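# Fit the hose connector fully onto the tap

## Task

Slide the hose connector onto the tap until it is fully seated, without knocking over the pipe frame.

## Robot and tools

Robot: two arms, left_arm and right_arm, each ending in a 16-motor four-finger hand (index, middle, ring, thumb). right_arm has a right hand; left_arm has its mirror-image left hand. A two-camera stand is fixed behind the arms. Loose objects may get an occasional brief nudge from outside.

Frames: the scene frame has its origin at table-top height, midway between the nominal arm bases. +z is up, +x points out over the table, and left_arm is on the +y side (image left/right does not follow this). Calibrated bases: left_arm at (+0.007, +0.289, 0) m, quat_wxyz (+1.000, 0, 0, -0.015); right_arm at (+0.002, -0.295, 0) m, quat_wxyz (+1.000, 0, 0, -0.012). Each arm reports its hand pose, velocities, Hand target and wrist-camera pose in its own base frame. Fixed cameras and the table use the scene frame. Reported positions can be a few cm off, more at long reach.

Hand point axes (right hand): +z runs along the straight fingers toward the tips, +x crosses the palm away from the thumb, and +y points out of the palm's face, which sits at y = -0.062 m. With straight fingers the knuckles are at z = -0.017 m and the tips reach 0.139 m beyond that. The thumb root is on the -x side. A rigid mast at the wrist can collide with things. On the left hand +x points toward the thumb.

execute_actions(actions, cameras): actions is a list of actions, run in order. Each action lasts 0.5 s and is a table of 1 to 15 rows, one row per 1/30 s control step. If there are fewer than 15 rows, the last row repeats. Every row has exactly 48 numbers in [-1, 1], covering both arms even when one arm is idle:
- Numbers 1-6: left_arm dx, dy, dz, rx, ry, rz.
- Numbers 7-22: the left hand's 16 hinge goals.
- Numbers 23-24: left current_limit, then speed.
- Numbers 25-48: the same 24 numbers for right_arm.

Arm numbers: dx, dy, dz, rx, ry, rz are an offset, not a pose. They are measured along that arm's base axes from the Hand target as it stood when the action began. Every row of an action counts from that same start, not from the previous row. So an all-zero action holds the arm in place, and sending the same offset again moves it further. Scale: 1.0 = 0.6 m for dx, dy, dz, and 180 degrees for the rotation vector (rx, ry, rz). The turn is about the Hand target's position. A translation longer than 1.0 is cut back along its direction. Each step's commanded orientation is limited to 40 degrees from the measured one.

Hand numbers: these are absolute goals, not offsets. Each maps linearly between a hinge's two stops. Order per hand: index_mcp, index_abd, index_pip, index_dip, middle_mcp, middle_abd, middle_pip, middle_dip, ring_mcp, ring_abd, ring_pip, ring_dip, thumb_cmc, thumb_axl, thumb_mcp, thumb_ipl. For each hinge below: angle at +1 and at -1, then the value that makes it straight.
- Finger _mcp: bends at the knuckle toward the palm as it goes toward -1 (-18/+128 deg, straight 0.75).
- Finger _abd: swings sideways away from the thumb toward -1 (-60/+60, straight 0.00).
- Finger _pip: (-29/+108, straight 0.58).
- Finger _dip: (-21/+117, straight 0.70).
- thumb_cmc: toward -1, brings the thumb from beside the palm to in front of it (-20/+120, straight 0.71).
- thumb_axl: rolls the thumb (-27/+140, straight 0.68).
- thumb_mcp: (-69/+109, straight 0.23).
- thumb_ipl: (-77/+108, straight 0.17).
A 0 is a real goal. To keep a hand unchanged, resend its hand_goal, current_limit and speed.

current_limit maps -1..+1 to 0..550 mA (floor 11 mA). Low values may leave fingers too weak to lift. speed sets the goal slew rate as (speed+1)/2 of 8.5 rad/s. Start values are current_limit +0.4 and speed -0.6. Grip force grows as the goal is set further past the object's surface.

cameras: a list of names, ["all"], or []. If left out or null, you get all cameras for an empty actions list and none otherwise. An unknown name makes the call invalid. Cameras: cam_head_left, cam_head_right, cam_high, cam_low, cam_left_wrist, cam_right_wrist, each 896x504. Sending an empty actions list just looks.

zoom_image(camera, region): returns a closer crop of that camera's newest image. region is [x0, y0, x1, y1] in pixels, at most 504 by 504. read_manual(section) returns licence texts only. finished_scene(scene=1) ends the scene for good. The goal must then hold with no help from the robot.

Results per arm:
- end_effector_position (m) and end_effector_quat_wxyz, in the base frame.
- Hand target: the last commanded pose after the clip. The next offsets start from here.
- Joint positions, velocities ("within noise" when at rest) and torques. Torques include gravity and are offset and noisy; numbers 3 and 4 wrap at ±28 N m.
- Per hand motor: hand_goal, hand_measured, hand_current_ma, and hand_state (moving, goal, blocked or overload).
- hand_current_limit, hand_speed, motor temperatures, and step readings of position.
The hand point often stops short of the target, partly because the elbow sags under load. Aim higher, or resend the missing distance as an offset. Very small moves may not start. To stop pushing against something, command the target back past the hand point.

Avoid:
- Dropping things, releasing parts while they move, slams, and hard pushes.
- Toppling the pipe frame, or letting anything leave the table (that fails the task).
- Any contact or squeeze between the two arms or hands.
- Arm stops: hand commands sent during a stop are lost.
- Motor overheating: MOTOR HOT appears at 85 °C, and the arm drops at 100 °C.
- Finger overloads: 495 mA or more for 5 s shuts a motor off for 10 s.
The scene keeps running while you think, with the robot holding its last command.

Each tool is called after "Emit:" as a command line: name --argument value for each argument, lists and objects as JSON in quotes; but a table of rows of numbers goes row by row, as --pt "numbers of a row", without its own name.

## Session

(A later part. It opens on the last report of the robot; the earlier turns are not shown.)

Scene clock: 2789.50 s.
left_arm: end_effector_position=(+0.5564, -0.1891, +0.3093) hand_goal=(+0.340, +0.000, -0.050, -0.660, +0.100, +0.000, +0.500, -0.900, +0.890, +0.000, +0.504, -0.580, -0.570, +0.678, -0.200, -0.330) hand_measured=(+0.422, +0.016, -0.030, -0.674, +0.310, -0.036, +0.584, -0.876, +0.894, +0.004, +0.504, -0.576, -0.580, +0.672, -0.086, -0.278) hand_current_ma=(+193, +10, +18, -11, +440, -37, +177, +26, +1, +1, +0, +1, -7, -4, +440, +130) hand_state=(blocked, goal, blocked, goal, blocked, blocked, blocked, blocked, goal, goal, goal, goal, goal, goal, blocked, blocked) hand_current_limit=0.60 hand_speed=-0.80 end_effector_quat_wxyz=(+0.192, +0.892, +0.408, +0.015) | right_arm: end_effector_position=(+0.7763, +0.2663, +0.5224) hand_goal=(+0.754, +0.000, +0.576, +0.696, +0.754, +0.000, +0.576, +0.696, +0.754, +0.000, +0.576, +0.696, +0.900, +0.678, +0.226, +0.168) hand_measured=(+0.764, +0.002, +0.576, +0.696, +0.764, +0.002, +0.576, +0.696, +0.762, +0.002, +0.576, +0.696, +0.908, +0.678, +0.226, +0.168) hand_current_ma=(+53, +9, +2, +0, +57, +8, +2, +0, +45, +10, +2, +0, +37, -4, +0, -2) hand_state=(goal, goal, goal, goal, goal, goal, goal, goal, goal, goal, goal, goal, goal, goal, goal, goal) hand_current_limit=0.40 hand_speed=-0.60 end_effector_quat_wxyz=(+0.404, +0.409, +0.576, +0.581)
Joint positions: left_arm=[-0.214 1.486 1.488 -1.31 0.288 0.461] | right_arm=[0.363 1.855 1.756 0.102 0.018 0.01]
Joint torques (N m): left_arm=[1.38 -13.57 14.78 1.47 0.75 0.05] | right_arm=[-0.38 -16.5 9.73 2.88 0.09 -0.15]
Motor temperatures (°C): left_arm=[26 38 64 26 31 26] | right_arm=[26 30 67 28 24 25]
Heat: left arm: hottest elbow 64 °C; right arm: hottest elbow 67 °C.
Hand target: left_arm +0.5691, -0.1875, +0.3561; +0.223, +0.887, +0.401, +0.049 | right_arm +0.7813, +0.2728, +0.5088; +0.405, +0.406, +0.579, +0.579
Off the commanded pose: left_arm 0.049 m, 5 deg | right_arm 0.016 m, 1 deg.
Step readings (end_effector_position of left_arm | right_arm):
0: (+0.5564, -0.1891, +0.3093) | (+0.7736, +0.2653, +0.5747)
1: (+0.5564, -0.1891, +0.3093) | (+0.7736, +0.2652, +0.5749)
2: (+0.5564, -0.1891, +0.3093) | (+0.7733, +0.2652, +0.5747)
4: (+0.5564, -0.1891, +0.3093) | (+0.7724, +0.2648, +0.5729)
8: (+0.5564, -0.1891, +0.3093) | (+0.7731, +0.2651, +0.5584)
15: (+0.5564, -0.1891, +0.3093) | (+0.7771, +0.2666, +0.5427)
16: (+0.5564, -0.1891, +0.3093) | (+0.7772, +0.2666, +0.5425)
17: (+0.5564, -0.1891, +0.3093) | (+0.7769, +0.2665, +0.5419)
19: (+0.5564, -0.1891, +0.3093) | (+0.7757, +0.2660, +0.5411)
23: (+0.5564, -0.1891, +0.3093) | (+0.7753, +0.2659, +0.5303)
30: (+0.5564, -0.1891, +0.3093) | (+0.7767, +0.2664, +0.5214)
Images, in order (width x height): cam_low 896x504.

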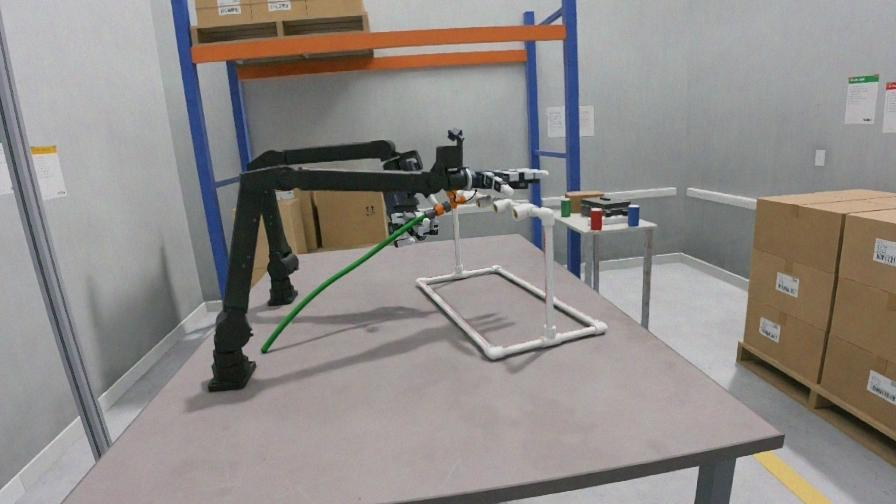

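Emit:
execute_actions --actions '[[[0,0,0,0,0,0, 0.34,0,-0.05,-0.66, 0.1,0,0.5,-0.9, 0.89,0,0.504,-0.58, -0.571,0.678,-0.2,-0.33, 0.6,-0.8, 0,0,0,0,0,0, 0.754,0,0.576,0.696, 0.754,0,0.576,0.696, 0.754,0,0.576,0.696, 0.2,0.678,0.226,0.168, 0.4,-0.6]],[[0,0,0,0,0,0, 0.34,0,-0.05,-0.66, 0.1,0,0.5,-0.9, 0.89,0,0.504,-0.58, -0.571,0.678,-0.2,-0.33, 0.6,-0.8, 0,0,-0.03,0,0,0, 0.754,0,0.576,0.696, 0.754,0,0.576,0.696, 0.754,0,0.576,0.696, 0.2,0.678,0.226,0.168, 0.4,-0.6]],[[0,0,0,0,0,0, 0.34,0,-0.05,-0.66, 0.1,0,0.5,-0.9, 0.89,0,0.504,-0.58, -0.571,0.678,-0.2,-0.33, 0.6,-0.8, 0,0,-0.025,0,0,0, 0.754,0,0.576,0.696, 0.754,0,0.576,0.696, 0.754,0,0.576,0.696, 0.2,0.678,0.226,0.168, 0.4,-0.6]]]' --cameras '["cam_low"]'

Emit:
zoom_image --camera "cam_low" --region '[380, 120, 580, 240]'

Scene clock: 2802.30 s.
left_arm: end_effector_position=(+0.5564, -0.1891, +0.3093) hand_goal=(+0.340, +0.000, -0.050, -0.660, +0.100, +0.000, +0.500, -0.900, +0.890, +0.000, +0.504, -0.580, -0.570, +0.678, -0.200, -0.330) hand_measured=(+0.422, +0.016, -0.030, -0.674, +0.310, -0.036, +0.584, -0.876, +0.894, +0.004, +0.504, -0.576, -0.580, +0.672, -0.086, -0.278) hand_current_ma=(+193, +10, +18, -11, +440, -37, +177, +26, +1, +1, +0, +1, -7, -4, +440, +130) hand_state=(blocked, goal, blocked, goal, blocked, blocked, blocked, blocked, goal, goal, goal, goal, goal, goal, blocked, blocked) hand_current_limit=0.60 hand_speed=-0.80 end_effector_quat_wxyz=(+0.192, +0.892, +0.408, +0.015) | right_arm: end_effector_position=(+0.7758, +0.2662, +0.4929) hand_goal=(+0.754, +0.000, +0.576, +0.696, +0.754, +0.000, +0.576, +0.696, +0.754, +0.000, +0.576, +0.696, +0.200, +0.678, +0.226, +0.168) hand_measured=(+0.764, +0.002, +0.576, +0.696, +0.764, +0.002, +0.576, +0.696, +0.762, +0.002, +0.576, +0.696, +0.218, +0.678, +0.226, +0.168) hand_current_ma=(+53, +9, +2, +0, +57, +8, +2, +0, +45, +10, +2, +0, +86, -4, +0, -2) hand_state=(goal, goal, goal, goal, goal, goal, goal, goal, goal, goal, goal, goal, goal, goal, goal, goal) hand_current_limit=0.40 hand_speed=-0.60 end_effector_quat_wxyz=(+0.405, +0.408, +0.575, +0.583)
Joint positions: left_arm=[-0.214 1.486 1.488 -1.31 0.288 0.461] | right_arm=[0.363 1.866 1.691 0.182 0.018 0.009]
Joint torques (N m): left_arm=[1.44 -13.51 14.75 1.57 0.74 0.06] | right_arm=[-0.32 -16.26 9.54 2.89 0.08 -0.14]
Motor temperatures (°C): left_arm=[26 38 64 26 31 26] | right_arm=[26 31 65 28 24 25]
Heat: left arm: hottest elbow 64 °C; right arm: hottest elbow 65 °C.
Hand target: left_arm +0.5691, -0.1875, +0.3561; +0.223, +0.887, +0.401, +0.049 | right_arm +0.7814, +0.2728, +0.4758; +0.405, +0.406, +0.579, +0.579
Off the commanded pose: left_arm 0.049 m, 5 deg | right_arm 0.019 m, 1 deg.
Step readings (end_effector_position of left_arm | right_arm):
0: (+0.5564, -0.1891, +0.3093) | (+0.7763, +0.2663, +0.5224)
1: (+0.5564, -0.1891, +0.3093) | (+0.7763, +0.2663, +0.5224)
2: (+0.5564, -0.1891, +0.3093) | (+0.7763, +0.2663, +0.5224)
4: (+0.5564, -0.1891, +0.3093) | (+0.7763, +0.2663, +0.5224)
8: (+0.5564, -0.1891, +0.3093) | (+0.7763, +0.2663, +0.5224)
15: (+0.5564, -0.1891, +0.3093) | (+0.7763, +0.2663, +0.5224)
16: (+0.5564, -0.1891, +0.3093) | (+0.7763, +0.2663, +0.5224)
17: (+0.5564, -0.1891, +0.3093) | (+0.7760, +0.2662, +0.5224)
19: (+0.5564, -0.1891, +0.3093) | (+0.7752, +0.2659, +0.5215)
23: (+0.5564, -0.1891, +0.3093) | (+0.7747, +0.2657, +0.5132)
30: (+0.5564, -0.1891, +0.3093) | (+0.7762, +0.2663, +0.5060)
31: (+0.5564, -0.1891, +0.3093) | (+0.7761, +0.2662, +0.5062)
32: (+0.5564, -0.1891, +0.3093) | (+0.7758, +0.2661, +0.5061)
34: (+0.5564, -0.1891, +0.3093) | (+0.7749, +0.2658, +0.5057)
38: (+0.5564, -0.1891, +0.3093) | (+0.7743, +0.2655, +0.4998)
45: (+0.5564, -0.1891, +0.3093) | (+0.7760, +0.2662, +0.4925)
Images, in order (width x height): cam_low 896x504.

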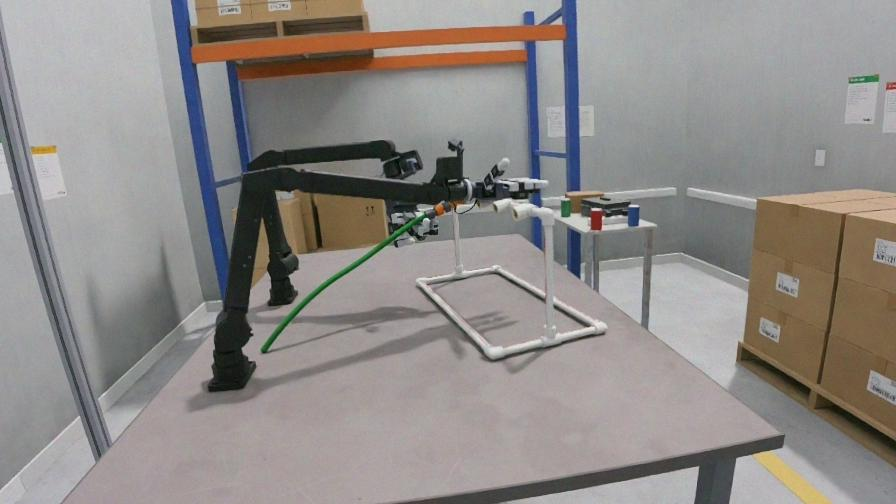

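Scaled by 2.520.

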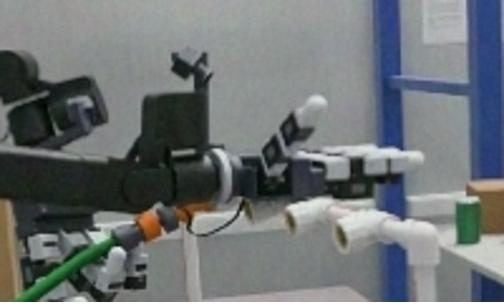

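Emit:
execute_actions --actions '[[[0,0,0,0,0,0, 0.34,0,-0.05,-0.66, 0.1,0,0.5,-0.9, 0.89,0,0.504,-0.58, -0.571,0.678,-0.2,-0.33, 0.6,-0.8, 0,0,-0.025,0,0,0, 0.754,0,0.576,0.696, 0.754,0,0.576,0.696, 0.754,0,0.576,0.696, 0.2,0.678,0.226,0.168, 0.4,-0.6]],[[0,0,0,0,0,0, 0.34,0,-0.05,-0.66, 0.1,0,0.5,-0.9, 0.89,0,0.504,-0.58, -0.571,0.678,-0.2,-0.33, 0.6,-0.8, 0,0,-0.02,0,0,0, 0.754,0,0.576,0.696, 0.754,0,0.576,0.696, 0.754,0,0.576,0.696, 0.2,0.678,0.226,0.168, 0.4,-0.6]]]' --cameras '["cam_low","cam_high","cam_left_wrist"]'

Emit:
zoom_image --camera "cam_low" --region '[380, 120, 580, 240]'

Scene clock: 2814.30 s.
left_arm: end_effector_position=(+0.5564, -0.1891, +0.3093) hand_goal=(+0.340, +0.000, -0.050, -0.660, +0.100, +0.000, +0.500, -0.900, +0.890, +0.000, +0.504, -0.580, -0.570, +0.678, -0.200, -0.330) hand_measured=(+0.422, +0.016, -0.030, -0.674, +0.310, -0.036, +0.584, -0.876, +0.894, +0.004, +0.504, -0.576, -0.580, +0.672, -0.086, -0.278) hand_current_ma=(+193, +10, +18, -11, +440, -37, +177, +26, +1, +1, +0, +1, -7, -4, +440, +130) hand_state=(blocked, goal, blocked, goal, blocked, blocked, blocked, blocked, goal, goal, goal, goal, goal, goal, blocked, blocked) hand_current_limit=0.60 hand_speed=-0.80 end_effector_quat_wxyz=(+0.192, +0.892, +0.408, +0.015) | right_arm: end_effector_position=(+0.7694, +0.2643, +0.4919) hand_goal=(+0.754, +0.000, +0.576, +0.696, +0.754, +0.000, +0.576, +0.696, +0.754, +0.000, +0.576, +0.696, +0.200, +0.678, +0.226, +0.168) hand_measured=(+0.764, +0.002, +0.576, +0.696, +0.764, +0.002, +0.576, +0.696, +0.762, +0.002, +0.576, +0.696, +0.216, +0.678, +0.226, +0.168) hand_current_ma=(+54, +9, +2, +0, +57, +8, +2, +0, +45, +10, +2, +0, +82, -4, +0, -2) hand_state=(goal, goal, goal, goal, goal, goal, goal, goal, goal, goal, goal, goal, goal, goal, goal, goal) hand_current_limit=0.40 hand_speed=-0.60 end_effector_quat_wxyz=(+0.416, +0.397, +0.562, +0.594)
Joint positions: left_arm=[-0.214 1.486 1.488 -1.31 0.288 0.461] | right_arm=[0.363 1.866 1.658 0.261 0.018 0.003]
Joint torques (N m): left_arm=[1.03 -13.39 14.76 1.5 0.74 0.05] | right_arm=[-0.32 -15.15 8.21 2.35 0.08 -0.07]
Motor temperatures (°C): left_arm=[26 38 64 26 31 26] | right_arm=[26 32 62 28 24 25]
Heat: left arm: hottest elbow 64 °C; right arm: hottest elbow 62 °C.
Hand target: left_arm +0.5691, -0.1875, +0.3561; +0.223, +0.887, +0.401, +0.049 | right_arm +0.7814, +0.2728, +0.4486; +0.405, +0.406, +0.579, +0.579
Off the commanded pose: left_arm 0.049 m, 5 deg | right_arm 0.046 m, 3 deg.
Step readings (end_effector_position of left_arm | right_arm):
0: (+0.5564, -0.1891, +0.3093) | (+0.7758, +0.2662, +0.4929)
1: (+0.5564, -0.1891, +0.3093) | (+0.7758, +0.2662, +0.4930)
2: (+0.5564, -0.1891, +0.3093) | (+0.7756, +0.2661, +0.4928)
4: (+0.5564, -0.1891, +0.3093) | (+0.7746, +0.2657, +0.4922)
8: (+0.5564, -0.1891, +0.3093) | (+0.7731, +0.2654, +0.4921)
15: (+0.5564, -0.1891, +0.3093) | (+0.7724, +0.2653, +0.4922)
16: (+0.5564, -0.1891, +0.3093) | (+0.7724, +0.2653, +0.4923)
17: (+0.5564, -0.1891, +0.3093) | (+0.7722, +0.2652, +0.4921)
19: (+0.5564, -0.1891, +0.3093) | (+0.7713, +0.2649, +0.4920)
23: (+0.5564, -0.1891, +0.3093) | (+0.7700, +0.2645, +0.4921)
30: (+0.5564, -0.1891, +0.3093) | (+0.7694, +0.2644, +0.4920)
camera_calibration:
cam_left_wrist: T_world_to_cam=[[-0.974386, -0.206399, -0.0892797, 0.495213], [-0.224875, 0.891438, 0.393408, 0.128146], [-0.00161149, 0.403408, -0.915019, 0.488502], [0, 0, 0, 1]] pos_world=[0.512132, -0.209088, 0.440787]
Images, in order (width x height): cam_high 896x504, cam_low 896x504, cam_left_wrist 896x504.

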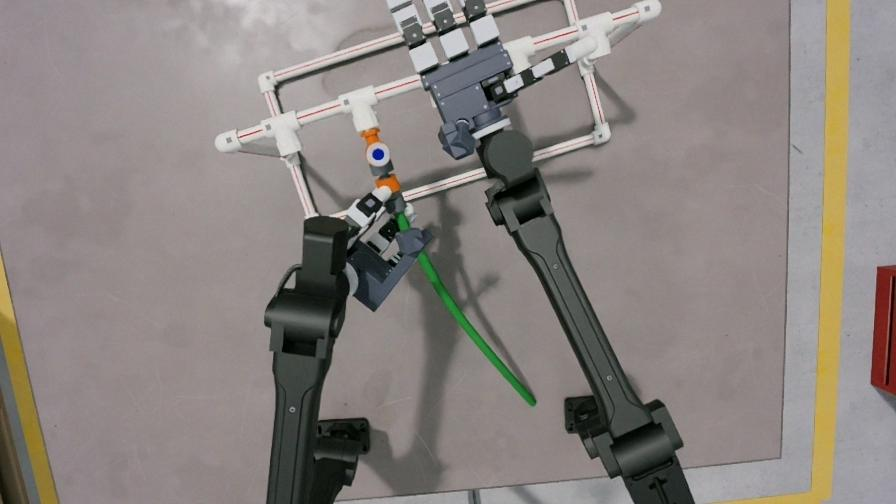

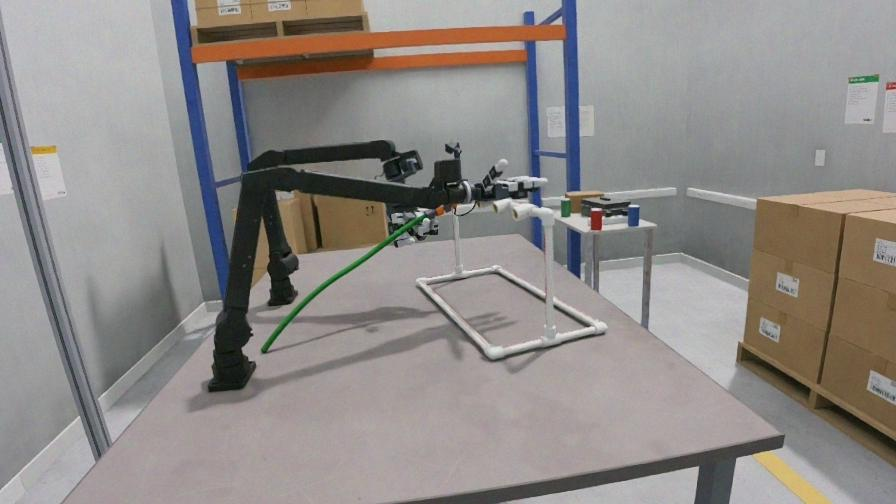

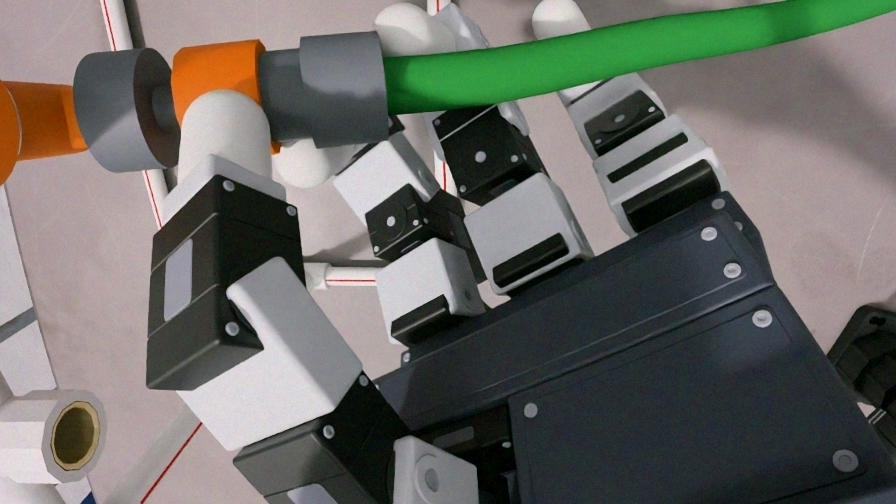

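Scaled by 2.520.

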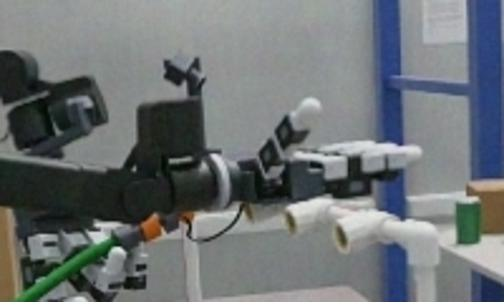

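Emit:
execute_actions --actions '[[[0,0,0,0,0,0, 0.34,0,-0.05,-0.66, 0.1,0,0.5,-0.9, 0.89,0,0.504,-0.58, -0.571,0.678,-0.2,-0.33, 0.6,-0.8, 0,0,-0.02,-0.014,0.04,0, 0.754,0,0.576,0.696, 0.754,0,0.576,0.696, 0.754,0,0.576,0.696, 0.2,0.678,0.226,0.168, 0.4,-0.6]],[[0,0,0,0,0,0, 0.34,0,-0.05,-0.66, 0.1,0,0.5,-0.9, 0.89,0,0.504,-0.58, -0.571,0.678,-0.2,-0.33, 0.6,-0.8, 0,0,-0.03,-0.02,0.055,0, 0.754,0,0.576,0.696, 0.754,0,0.576,0.696, 0.754,0,0.576,0.696, 0.2,0.678,0.226,0.168, 0.4,-0.6]]]' --cameras '["cam_low","cam_high"]'

Emit:
zoom_image --camera "cam_low" --region '[380, 120, 580, 240]'

Scene clock: 2831.90 s.
left_arm: end_effector_position=(+0.5516, -0.1924, +0.3084) hand_goal=(+0.340, +0.000, -0.050, -0.660, +0.100, +0.000, +0.500, -0.900, +0.890, +0.000, +0.504, -0.580, -0.570, +0.678, -0.200, -0.330) hand_measured=(+0.422, +0.016, -0.034, -0.674, +0.310, -0.036, +0.584, -0.876, +0.894, +0.004, +0.504, -0.576, -0.584, +0.668, -0.086, -0.278) hand_current_ma=(+189, +10, +12, -11, +440, -37, +177, +26, +1, +1, +0, +1, -12, -8, +440, +130) hand_state=(blocked, goal, goal, goal, blocked, blocked, blocked, blocked, goal, goal, goal, goal, goal, goal, blocked, blocked) hand_current_limit=0.60 hand_speed=-0.80 end_effector_quat_wxyz=(+0.193, +0.896, +0.399, +0.006) | right_arm: end_effector_position=(+0.7699, +0.2615, +0.4783) hand_goal=(+0.754, +0.000, +0.576, +0.696, +0.754, +0.000, +0.576, +0.696, +0.754, +0.000, +0.576, +0.696, +0.200, +0.678, +0.226, +0.168) hand_measured=(+0.764, +0.002, +0.576, +0.696, +0.764, +0.002, +0.576, +0.696, +0.698, +0.002, +0.576, +0.696, +0.216, +0.678, +0.226, +0.168) hand_current_ma=(+54, +9, +2, +0, +57, +8, +2, +0, -293, +10, +2, +0, +78, -4, +0, -2) hand_state=(goal, goal, goal, goal, goal, goal, goal, goal, blocked, goal, goal, goal, goal, goal, goal, goal) hand_current_limit=0.40 hand_speed=-0.60 end_effector_quat_wxyz=(+0.365, +0.451, +0.626, +0.521)
Joint positions: left_arm=[-0.215 1.486 1.488 -1.326 0.302 0.481] | right_arm=[0.364 1.801 1.692 -0.082 0.028 0.018]
Joint torques (N m): left_arm=[1.38 -13.63 14.69 2.1 0.26 -0.17] | right_arm=[-0.38 -14.86 8.32 -0.5 -0.33 -0.15]
Motor temperatures (°C): left_arm=[26 38 64 26 31 26] | right_arm=[26 32 59 28 24 25]
Heat: left arm: hottest elbow 64 °C; right arm: hottest elbow 59 °C.
Hand target: left_arm +0.5691, -0.1875, +0.3559; +0.223, +0.887, +0.401, +0.049 | right_arm +0.7814, +0.2727, +0.4187; +0.336, +0.466, +0.663, +0.481
Off the commanded pose: left_arm 0.051 m, 6 deg | right_arm 0.062 m, 7 deg.
Step readings (end_effector_position of left_arm | right_arm):
0: (+0.5564, -0.1891, +0.3093) | (+0.7693, +0.2643, +0.4920)
1: (+0.5564, -0.1891, +0.3093) | (+0.7693, +0.2643, +0.4920)
2: (+0.5564, -0.1891, +0.3093) | (+0.7698, +0.2645, +0.4908)
4: (+0.5564, -0.1891, +0.3093) | (+0.7704, +0.2648, +0.4885)
8: (+0.5564, -0.1891, +0.3093) | (+0.7695, +0.2645, +0.4873)
15: (+0.5564, -0.1891, +0.3093) | (+0.7690, +0.2648, +0.4861)
16: (+0.5564, -0.1891, +0.3093) | (+0.7691, +0.2649, +0.4856)
17: (+0.5564, -0.1891, +0.3093) | (+0.7695, +0.2651, +0.4836)
19: (+0.5554, -0.1894, +0.3089) | (+0.7690, +0.2645, +0.4817)
23: (+0.5523, -0.1916, +0.3084) | (+0.7680, +0.2621, +0.4793)
30: (+0.5516, -0.1923, +0.3083) | (+0.7696, +0.2616, +0.4786)
Images, in order (width x height): cam_high 896x504, cam_low 896x504.

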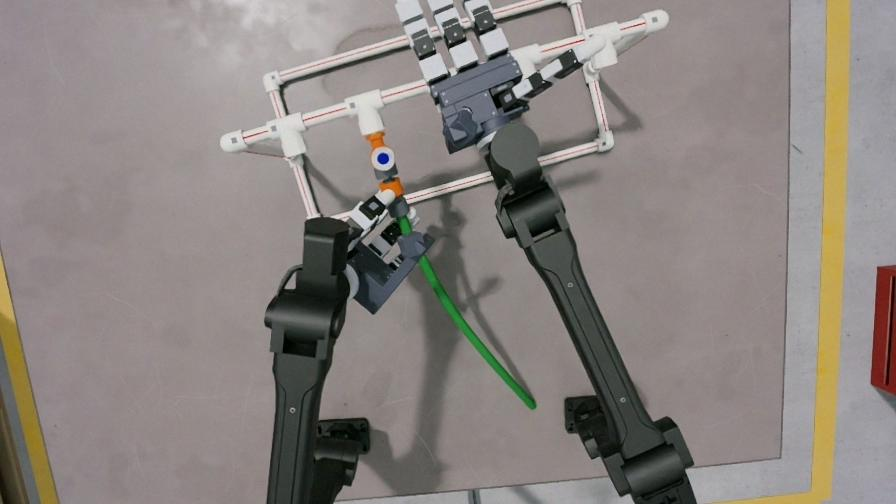

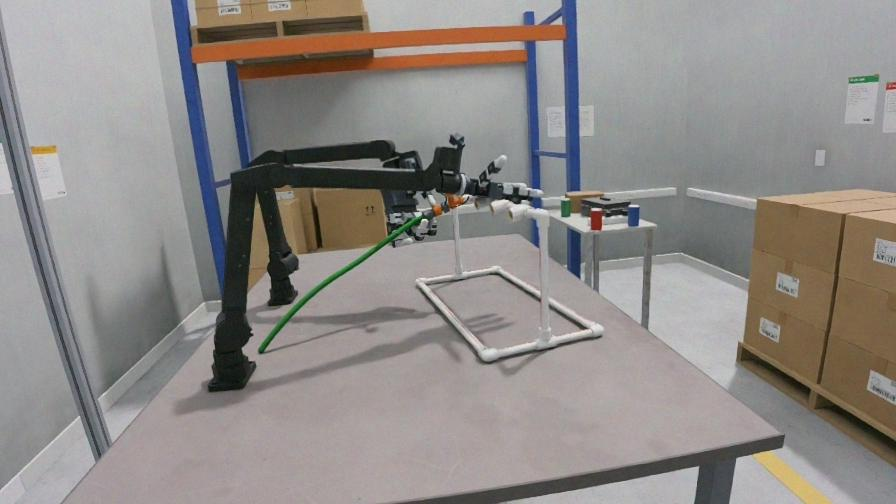

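Scaled by 2.520.

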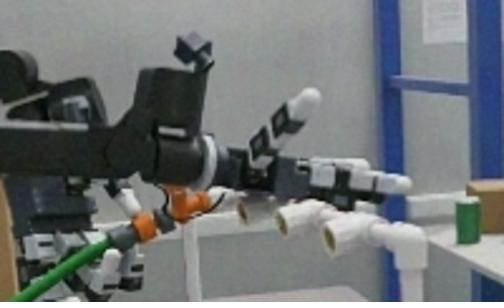

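Emit:
execute_actions --actions '[[[0.002,-0.003,0.0,0,-0.02,0, 0.34,0,-0.05,-0.66, 0.1,0,0.5,-0.9, 0.89,0,0.504,-0.58, -0.571,0.678,-0.2,-0.33, 0.6,-0.8, 0,0,-0.02,0,0,0, 0.754,0,0.576,0.696, 0.754,0,0.576,0.696, 0.754,0,0.576,0.696, 0.2,0.678,0.226,0.168, 0.4,-0.6]]]' --cameras '["cam_low","cam_high","cam_left_wrist"]'

Emit:
zoom_image --camera "cam_left_wrist" --region '[0, 20, 400, 200]'

Emit:
zoom_image --camera "cam_high" --region '[330, 80, 480, 230]'

Scene clock: 2845.13 s.
left_arm: end_effector_position=(+0.5521, -0.1926, +0.3091) hand_goal=(+0.340, +0.000, -0.050, -0.660, +0.100, +0.000, +0.500, -0.900, +0.890, +0.000, +0.504, -0.580, -0.570, +0.678, -0.200, -0.330) hand_measured=(+0.422, +0.012, -0.040, -0.680, +0.314, -0.038, +0.584, -0.888, +0.894, +0.004, +0.504, -0.576, -0.584, +0.668, -0.086, -0.280) hand_current_ma=(+189, +7, +6, -17, +440, -41, +177, +8, +1, +1, +0, +1, -12, -8, +440, +128) hand_state=(blocked, goal, goal, goal, blocked, blocked, blocked, goal, goal, goal, goal, goal, goal, goal, blocked, blocked) hand_current_limit=0.60 hand_speed=-0.80 end_effector_quat_wxyz=(+0.196, +0.897, +0.396, +0.020) | right_arm: end_effector_position=(+0.7699, +0.2615, +0.4785) hand_goal=(+0.754, +0.000, +0.576, +0.696, +0.754, +0.000, +0.576, +0.696, +0.754, +0.000, +0.576, +0.696, +0.200, +0.678, +0.226, +0.168) hand_measured=(+0.764, +0.002, +0.576, +0.696, +0.764, +0.002, +0.576, +0.696, +0.698, +0.002, +0.576, +0.696, +0.216, +0.678, +0.226, +0.168) hand_current_ma=(+54, +9, +2, +0, +57, +8, +2, +0, -293, +10, +2, +0, +78, -4, +0, -2) hand_state=(goal, goal, goal, goal, goal, goal, goal, goal, blocked, goal, goal, goal, goal, goal, goal, goal) hand_current_limit=0.40 hand_speed=-0.60 end_effector_quat_wxyz=(+0.366, +0.451, +0.626, +0.521)
Joint positions: left_arm=[-0.218 1.474 1.468 -1.292 0.291 0.481] | right_arm=[0.364 1.801 1.692 -0.082 0.028 0.018]
Joint torques (N m): left_arm=[1.03 -14.51 12.14 3.9 0.18 -0.16] | right_arm=[-0.32 -14.45 6.83 0.4 -0.34 -0.14]
Motor temperatures (°C): left_arm=[26 38 64 26 30 26] | right_arm=[26 32 57 27 24 25]
Heat: left arm: hottest elbow 64 °C; right arm: hottest elbow 57 °C.
Hand target: left_arm +0.5703, -0.1892, +0.3559; +0.235, +0.885, +0.394, +0.077 | right_arm +0.7814, +0.2728, +0.4068; +0.336, +0.466, +0.663, +0.481
Off the commanded pose: left_arm 0.050 m, 8 deg | right_arm 0.074 m, 7 deg.
Step readings (end_effector_position of left_arm | right_arm):
0: (+0.5516, -0.1924, +0.3084) | (+0.7699, +0.2615, +0.4783)
1: (+0.5515, -0.1924, +0.3086) | (+0.7699, +0.2615, +0.4783)
2: (+0.5515, -0.1924, +0.3088) | (+0.7699, +0.2615, +0.4783)
4: (+0.5519, -0.1925, +0.3095) | (+0.7699, +0.2615, +0.4783)
8: (+0.5519, -0.1924, +0.3092) | (+0.7699, +0.2615, +0.4783)
15: (+0.5521, -0.1926, +0.3091) | (+0.7699, +0.2615, +0.4785)
camera_calibration:
cam_left_wrist: T_world_to_cam=[[-0.97729, -0.183859, -0.105354, 0.501234], [-0.210654, 0.896873, 0.388901, 0.124995], [0.0229857, 0.402262, -0.915236, 0.475944], [0, 0, 0, 1]] pos_world=[0.505242, -0.211403, 0.439797]
Images, in order (width x height): cam_high 896x504, cam_low 896x504, cam_left_wrist 896x504.

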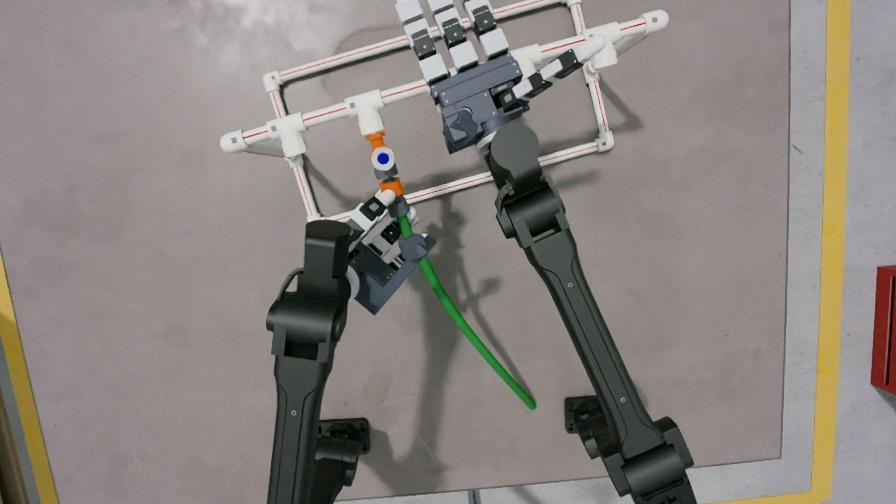

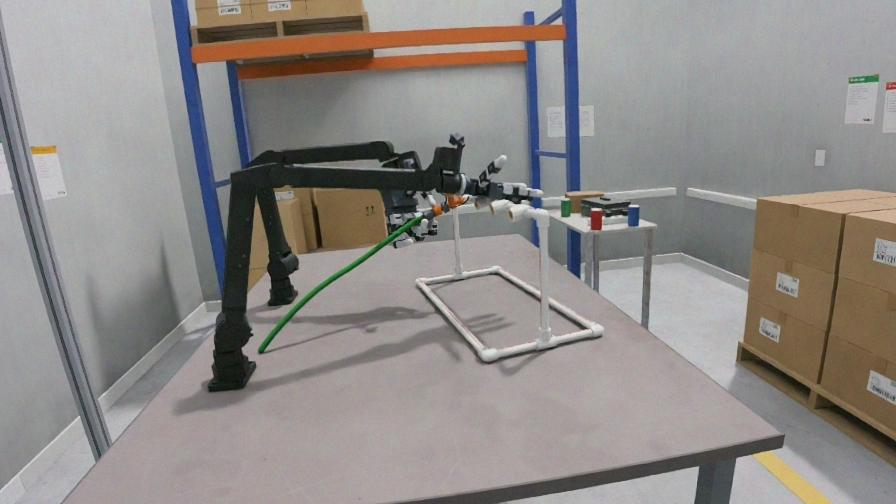

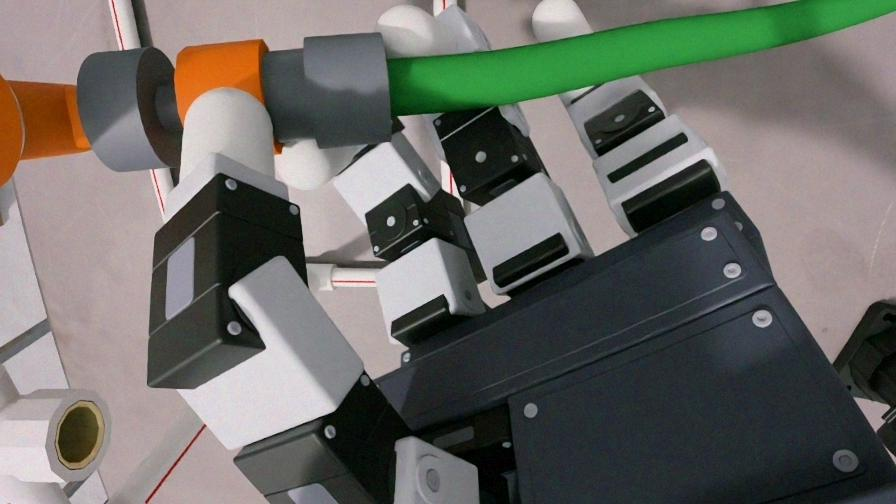

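Scaled by 1.260.

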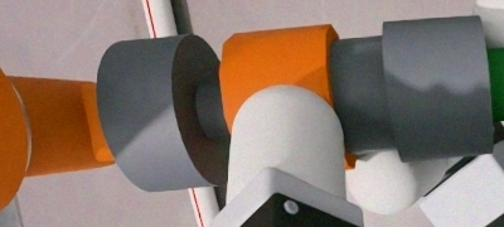

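Scaled by 3.360.

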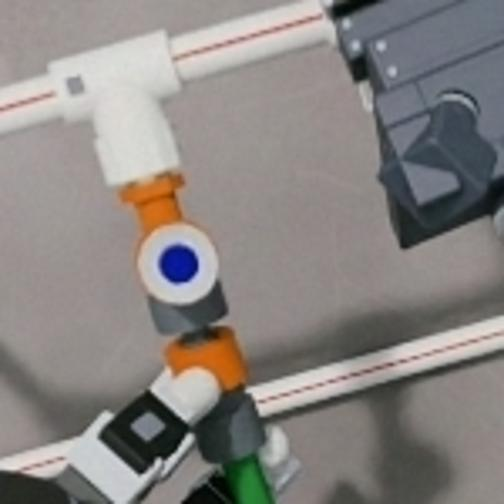

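Emit:
execute_actions --actions '[[[0.004,0.001,0.001,0,-0.025,0, 0.25,0,-0.05,-0.66, 0.1,0,0.5,-0.9, 0.89,0,0.504,-0.58, -0.571,0.678,-0.2,-0.33, 0.75,-0.8, 0,0,0,0,0,0, 0.754,0,0.576,0.696, 0.754,0,0.576,0.696, 0.754,0,0.576,0.696, 0.2,0.678,0.226,0.168, 0.4,-0.6]]]' --cameras '["cam_low","cam_high","cam_left_wrist"]'

Emit:
zoom_image --camera "cam_left_wrist" --region '[0, 20, 400, 200]'

Emit:
zoom_image --camera "cam_high" --region '[330, 80, 480, 230]'

Scene clock: 2859.20 s.
left_arm: end_effector_position=(+0.5522, -0.1931, +0.3073) hand_goal=(+0.250, +0.000, -0.050, -0.660, +0.100, +0.000, +0.500, -0.900, +0.890, +0.000, +0.504, -0.580, -0.570, +0.678, -0.200, -0.330) hand_measured=(+0.408, +0.010, -0.046, -0.692, +0.314, -0.042, +0.572, -0.906, +0.894, +0.004, +0.504, -0.576, -0.582, +0.670, -0.086, -0.280) hand_current_ma=(+481, +5, +1, -39, +481, -49, +142, -3, +1, +1, +0, +1, -9, -5, +446, +128) hand_state=(blocked, goal, goal, blocked, blocked, blocked, blocked, goal, goal, goal, goal, goal, goal, goal, blocked, blocked) hand_current_limit=0.75 hand_speed=-0.80 end_effector_quat_wxyz=(+0.211, +0.896, +0.387, +0.050) | right_arm: end_effector_position=(+0.7699, +0.2615, +0.4785) hand_goal=(+0.754, +0.000, +0.576, +0.696, +0.754, +0.000, +0.576, +0.696, +0.754, +0.000, +0.576, +0.696, +0.200, +0.678, +0.226, +0.168) hand_measured=(+0.764, +0.002, +0.576, +0.696, +0.764, +0.002, +0.576, +0.696, +0.698, +0.002, +0.576, +0.696, +0.216, +0.678, +0.226, +0.168) hand_current_ma=(+54, +9, +2, +0, +57, +8, +2, +0, -293, +10, +2, +0, +78, -4, +0, -2) hand_state=(goal, goal, goal, goal, goal, goal, goal, goal, blocked, goal, goal, goal, goal, goal, goal, goal) hand_current_limit=0.40 hand_speed=-0.60 end_effector_quat_wxyz=(+0.366, +0.451, +0.626, +0.521)
Joint positions: left_arm=[-0.221 1.44 1.402 -1.192 0.279 0.486] | right_arm=[0.364 1.801 1.692 -0.082 0.028 0.018]
Joint torques (N m): left_arm=[1.32 -13.8 12.41 4.41 0.03 -0.18] | right_arm=[-0.32 -14.45 6.84 0.42 -0.34 -0.14]
Motor temperatures (°C): left_arm=[26 37 63 27 30 26] | right_arm=[26 32 55 27 24 25]
Heat: left arm: hottest elbow 63 °C; right arm: hottest elbow 55 °C.
Hand target: left_arm +0.5727, -0.1888, +0.3565; +0.251, +0.881, +0.385, +0.111 | right_arm +0.7814, +0.2728, +0.4068; +0.336, +0.466, +0.663, +0.481
Off the commanded pose: left_arm 0.054 m, 9 deg | right_arm 0.074 m, 7 deg.
Step readings (end_effector_position of left_arm | right_arm):
0: (+0.5522, -0.1926, +0.3091) | (+0.7699, +0.2615, +0.4785)
1: (+0.5521, -0.1925, +0.3092) | (+0.7699, +0.2615, +0.4785)
2: (+0.5522, -0.1926, +0.3087) | (+0.7699, +0.2615, +0.4785)
4: (+0.5521, -0.1925, +0.3084) | (+0.7699, +0.2615, +0.4785)
8: (+0.5521, -0.1928, +0.3075) | (+0.7699, +0.2615, +0.4785)
15: (+0.5522, -0.1931, +0.3074) | (+0.7699, +0.2615, +0.4785)
camera_calibration:
cam_left_wrist: T_world_to_cam=[[-0.968213, -0.179969, -0.173707, 0.517867], [-0.233591, 0.898901, 0.37069, 0.144902], [0.0894326, 0.399484, -0.912368, 0.436444], [0, 0, 0, 1]] pos_world=[0.496222, -0.211405, 0.43444]
Images, in order (width x height): cam_high 896x504, cam_low 896x504, cam_left_wrist 896x504.

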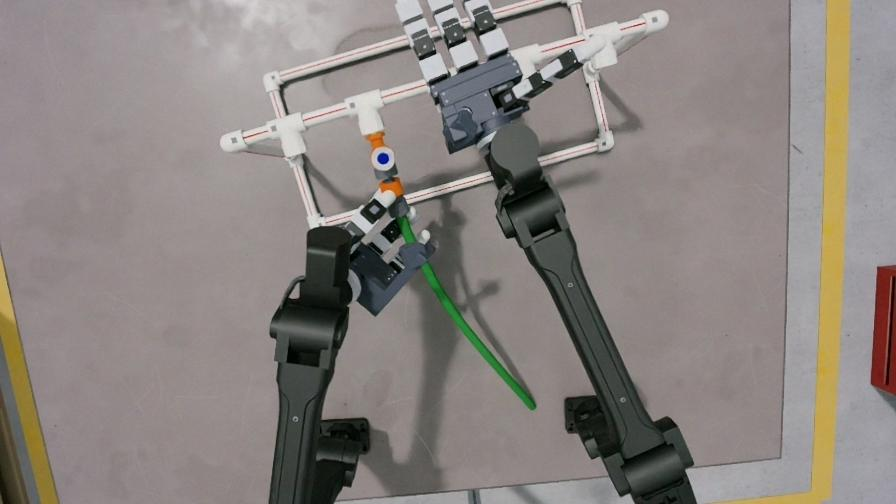

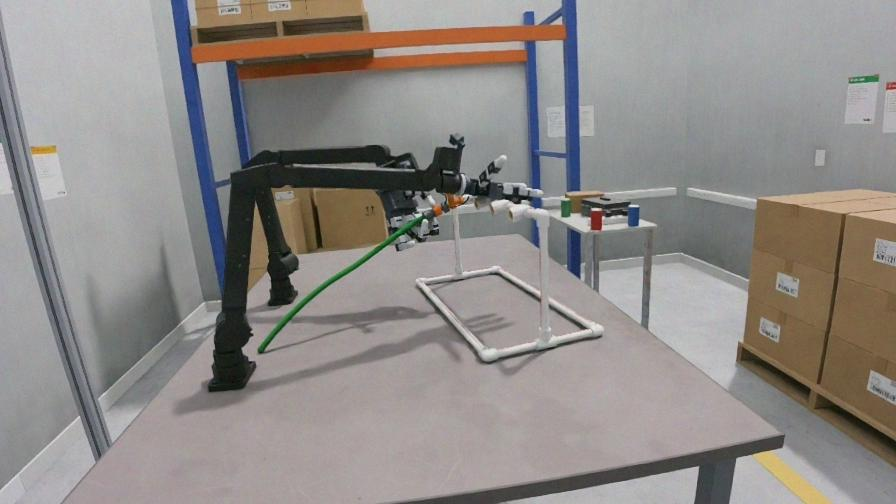

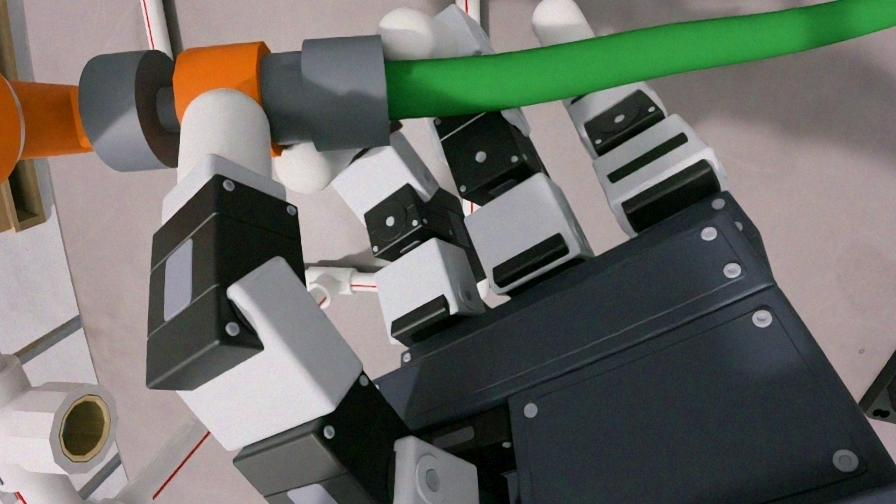

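Scaled by 1.260.

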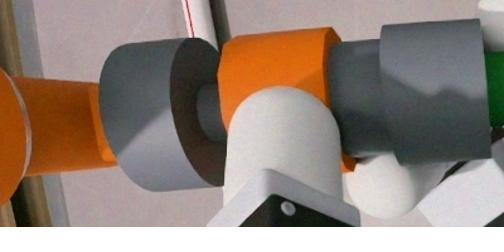

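Scaled by 3.360.

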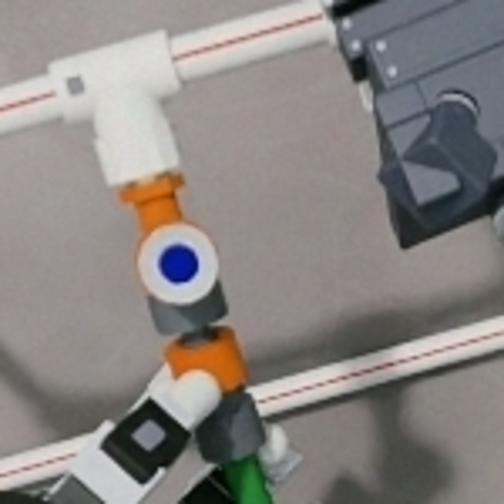

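Emit:
execute_actions --actions '[[[0.033,0.0075,0.01,0,0,0, 0.25,0,-0.05,-0.66, 0.1,0,0.5,-0.9, 0.89,0,0.504,-0.58, -0.571,0.678,-0.2,-0.33, 0.75,-0.8, 0,0,0,0,0,0, 0.754,0,0.576,0.696, 0.754,0,0.576,0.696, 0.754,0,0.576,0.696, 0.2,0.678,0.226,0.168, 0.4,-0.6]]]' --cameras '["cam_low","cam_high","cam_left_wrist"]'

Emit:
zoom_image --camera "cam_left_wrist" --region '[0, 20, 400, 200]'

Emit:
zoom_image --camera "cam_high" --region '[330, 80, 480, 230]'

Scene clock: 2873.30 s.
left_arm: end_effector_position=(+0.5522, -0.1932, +0.3068) hand_goal=(+0.250, +0.000, -0.050, -0.660, +0.100, +0.000, +0.500, -0.900, +0.890, +0.000, +0.504, -0.580, -0.570, +0.678, -0.200, -0.330) hand_measured=(+0.408, +0.010, -0.048, -0.694, +0.314, -0.042, +0.572, -0.906, +0.894, +0.004, +0.504, -0.576, -0.582, +0.670, -0.086, -0.280) hand_current_ma=(+481, +5, +0, -42, +481, -49, +139, -3, +1, +1, +0, +1, -9, -5, +446, +128) hand_state=(blocked, goal, goal, blocked, blocked, blocked, blocked, goal, goal, goal, goal, goal, goal, goal, blocked, blocked) hand_current_limit=0.75 hand_speed=-0.80 end_effector_quat_wxyz=(+0.210, +0.898, +0.382, +0.051) | right_arm: end_effector_position=(+0.7699, +0.2615, +0.4785) hand_goal=(+0.754, +0.000, +0.576, +0.696, +0.754, +0.000, +0.576, +0.696, +0.754, +0.000, +0.576, +0.696, +0.200, +0.678, +0.226, +0.168) hand_measured=(+0.764, +0.002, +0.576, +0.696, +0.764, +0.002, +0.576, +0.696, +0.698, +0.002, +0.576, +0.696, +0.216, +0.678, +0.226, +0.168) hand_current_ma=(+54, +9, +2, +0, +57, +8, +2, +0, -293, +10, +2, +0, +78, -4, +0, -2) hand_state=(goal, goal, goal, goal, goal, goal, goal, goal, blocked, goal, goal, goal, goal, goal, goal, goal) hand_current_limit=0.40 hand_speed=-0.60 end_effector_quat_wxyz=(+0.366, +0.451, +0.626, +0.521)
Joint positions: left_arm=[-0.22 1.441 1.402 -1.192 0.279 0.498] | right_arm=[0.364 1.801 1.692 -0.082 0.028 0.018]
Joint torques (N m): left_arm=[2.73 -11.16 17.01 3.64 0.28 -0.07] | right_arm=[-0.32 -14.45 6.84 0.4 -0.34 -0.14]
Motor temperatures (°C): left_arm=[26 37 64 27 29 26] | right_arm=[26 32 54 27 24 25]
Heat: left arm: hottest elbow 64 °C; right arm: hottest elbow 54 °C.
Hand target: left_arm +0.5925, -0.1842, +0.3626; +0.251, +0.881, +0.385, +0.111 | right_arm +0.7814, +0.2728, +0.4068; +0.336, +0.466, +0.663, +0.481
Off the commanded pose: left_arm 0.069 m, 9 deg | right_arm 0.074 m, 7 deg.
Step readings (end_effector_position of left_arm | right_arm):
0: (+0.5522, -0.1931, +0.3073) | (+0.7699, +0.2615, +0.4785)
1: (+0.5522, -0.1931, +0.3073) | (+0.7699, +0.2615, +0.4785)
2: (+0.5522, -0.1932, +0.3073) | (+0.7699, +0.2615, +0.4785)
4: (+0.5521, -0.1933, +0.3073) | (+0.7699, +0.2615, +0.4785)
8: (+0.5522, -0.1932, +0.3069) | (+0.7699, +0.2615, +0.4785)
15: (+0.5522, -0.1931, +0.3068) | (+0.7699, +0.2615, +0.4785)
camera_calibration:
cam_left_wrist: T_world_to_cam=[[-0.969311, -0.170563, -0.177045, 0.521166], [-0.226453, 0.899783, 0.372974, 0.140595], [0.0956862, 0.40162, -0.910794, 0.432494], [0, 0, 0, 1]] pos_world=[0.495626, -0.211311, 0.433744]
Images, in order (width x height): cam_high 896x504, cam_low 896x504, cam_left_wrist 896x504.

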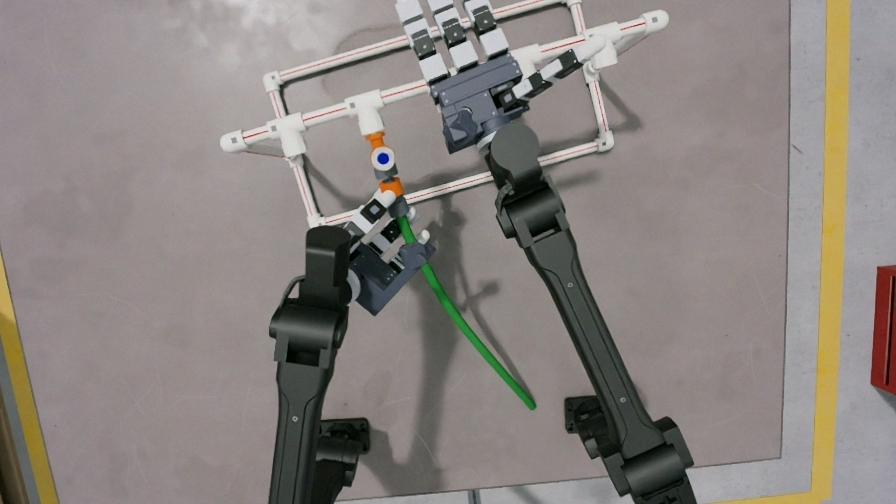

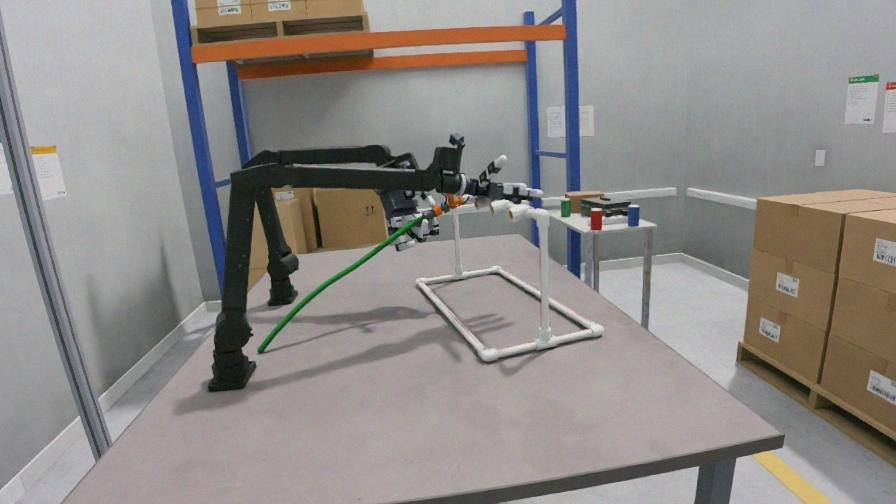

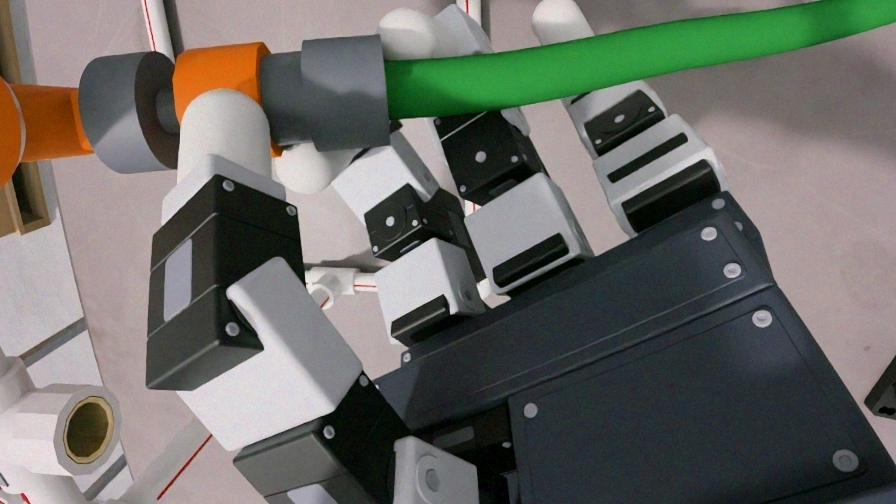

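Scaled by 1.260.

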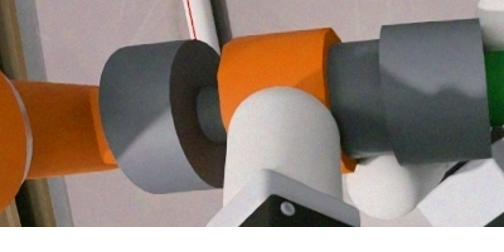

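Scaled by 3.360.

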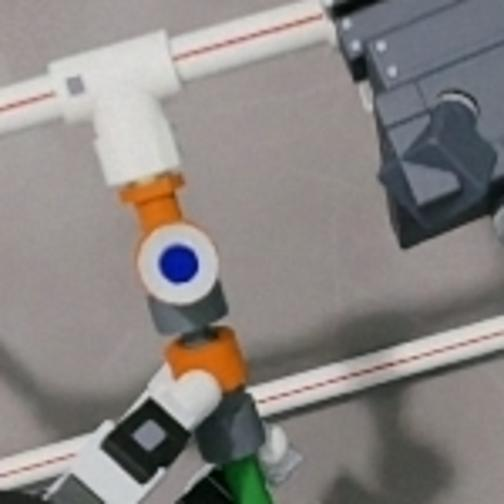

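Emit:
execute_actions --actions '[[[0.02,0.0045,0.005,0,0,0, 0.25,0,-0.05,-0.66, 0.1,0,0.5,-0.9, 0.89,0,0.504,-0.58, -0.571,0.678,-0.2,-0.33, 0.75,-0.8, 0,0,0,0,0,0, 0.754,0,0.576,0.696, 0.754,0,0.576,0.696, 0.754,0,0.576,0.696, 0.2,0.678,0.226,0.168, 0.4,-0.6]]]' --cameras '["cam_left_wrist"]'

Emit:
zoom_image --camera "cam_left_wrist" --region '[0, 20, 400, 200]'

Scene clock: 2881.03 s.
left_arm: end_effector_position=(+0.5528, -0.1926, +0.3053) hand_goal=(+0.250, +0.000, -0.050, -0.660, +0.100, +0.000, +0.500, -0.900, +0.890, +0.000, +0.504, -0.580, -0.570, +0.678, -0.200, -0.330) hand_measured=(+0.404, +0.006, -0.050, -0.696, +0.314, -0.042, +0.572, -0.906, +0.894, +0.004, +0.504, -0.576, -0.584, +0.670, -0.086, -0.280) hand_current_ma=(+481, +2, +0, -46, +481, -49, +138, -3, +1, +1, +0, +1, -10, -6, +446, +128) hand_state=(blocked, goal, goal, blocked, blocked, blocked, blocked, goal, goal, goal, goal, goal, goal, goal, blocked, blocked) hand_current_limit=0.75 hand_speed=-0.80 end_effector_quat_wxyz=(+0.213, +0.901, +0.375, +0.049) | right_arm: end_effector_position=(+0.7699, +0.2613, +0.4785) hand_goal=(+0.754, +0.000, +0.576, +0.696, +0.754, +0.000, +0.576, +0.696, +0.754, +0.000, +0.576, +0.696, +0.200, +0.678, +0.226, +0.168) hand_measured=(+0.764, +0.002, +0.576, +0.696, +0.764, +0.002, +0.576, +0.696, +0.698, +0.002, +0.576, +0.696, +0.216, +0.678, +0.226, +0.168) hand_current_ma=(+54, +9, +2, +0, +57, +8, +2, +0, -293, +10, +2, +0, +78, -4, +0, -2) hand_state=(goal, goal, goal, goal, goal, goal, goal, goal, blocked, goal, goal, goal, goal, goal, goal, goal) hand_current_limit=0.40 hand_speed=-0.60 end_effector_quat_wxyz=(+0.366, +0.451, +0.625, +0.521)
Joint positions: left_arm=[-0.213 1.446 1.402 -1.192 0.29 0.519] | right_arm=[0.364 1.801 1.692 -0.082 0.03 0.018]
Joint torques (N m): left_arm=[2.9 -10.11 19.55 3.25 0.09 -0.25] | right_arm=[-0.38 -14.51 6.83 0.42 -0.38 -0.14]
Motor temperatures (°C): left_arm=[26 37 68 27 29 26] | right_arm=[26 32 53 27 24 25]
Heat: left arm: hottest elbow 68 °C; right arm: hottest elbow 53 °C.
Hand target: left_arm +0.6045, -0.1816, +0.3655; +0.250, +0.881, +0.385, +0.111 | right_arm +0.7814, +0.2727, +0.4068; +0.336, +0.466, +0.663, +0.481
Off the commanded pose: left_arm 0.080 m, 9 deg | right_arm 0.074 m, 7 deg.
Step readings (end_effector_position of left_arm | right_arm):
0: (+0.5522, -0.1932, +0.3068) | (+0.7699, +0.2615, +0.4785)
1: (+0.5522, -0.1932, +0.3068) | (+0.7699, +0.2615, +0.4785)
2: (+0.5524, -0.1930, +0.3064) | (+0.7699, +0.2615, +0.4785)
4: (+0.5525, -0.1931, +0.3060) | (+0.7699, +0.2613, +0.4785)
8: (+0.5528, -0.1926, +0.3055) | (+0.7699, +0.2613, +0.4785)
15: (+0.5528, -0.1925, +0.3055) | (+0.7699, +0.2613, +0.4785)
camera_calibration:
cam_left_wrist: T_world_to_cam=[[-0.971783, -0.155891, -0.177017, 0.525712], [-0.212401, 0.904716, 0.369289, 0.135159], [0.102581, 0.396468, -0.9123, 0.426499], [0, 0, 0, 1]] pos_world=[0.495835, -0.20942, 0.432242]
Images, in order (width x height): cam_left_wrist 896x504.

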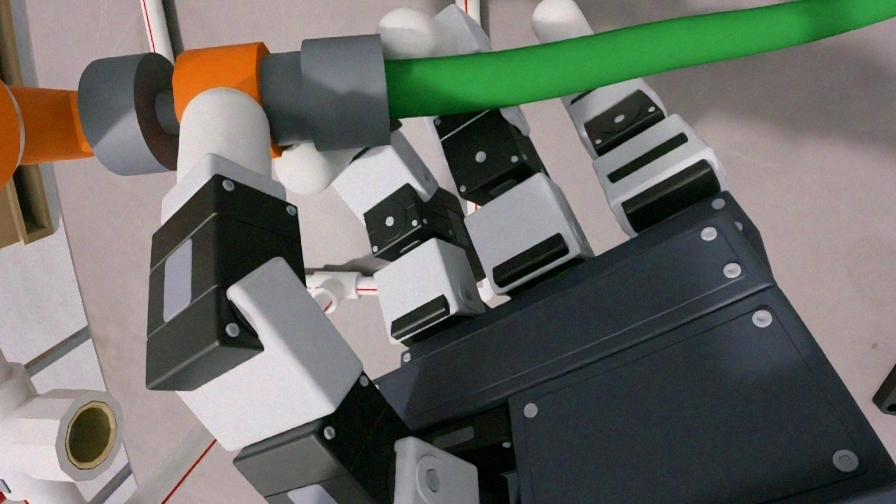

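Scaled by 1.260.

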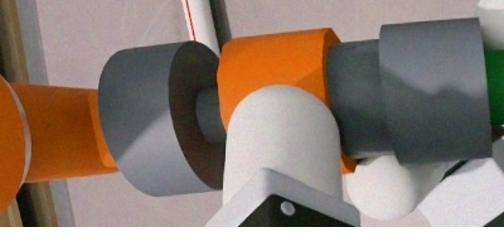

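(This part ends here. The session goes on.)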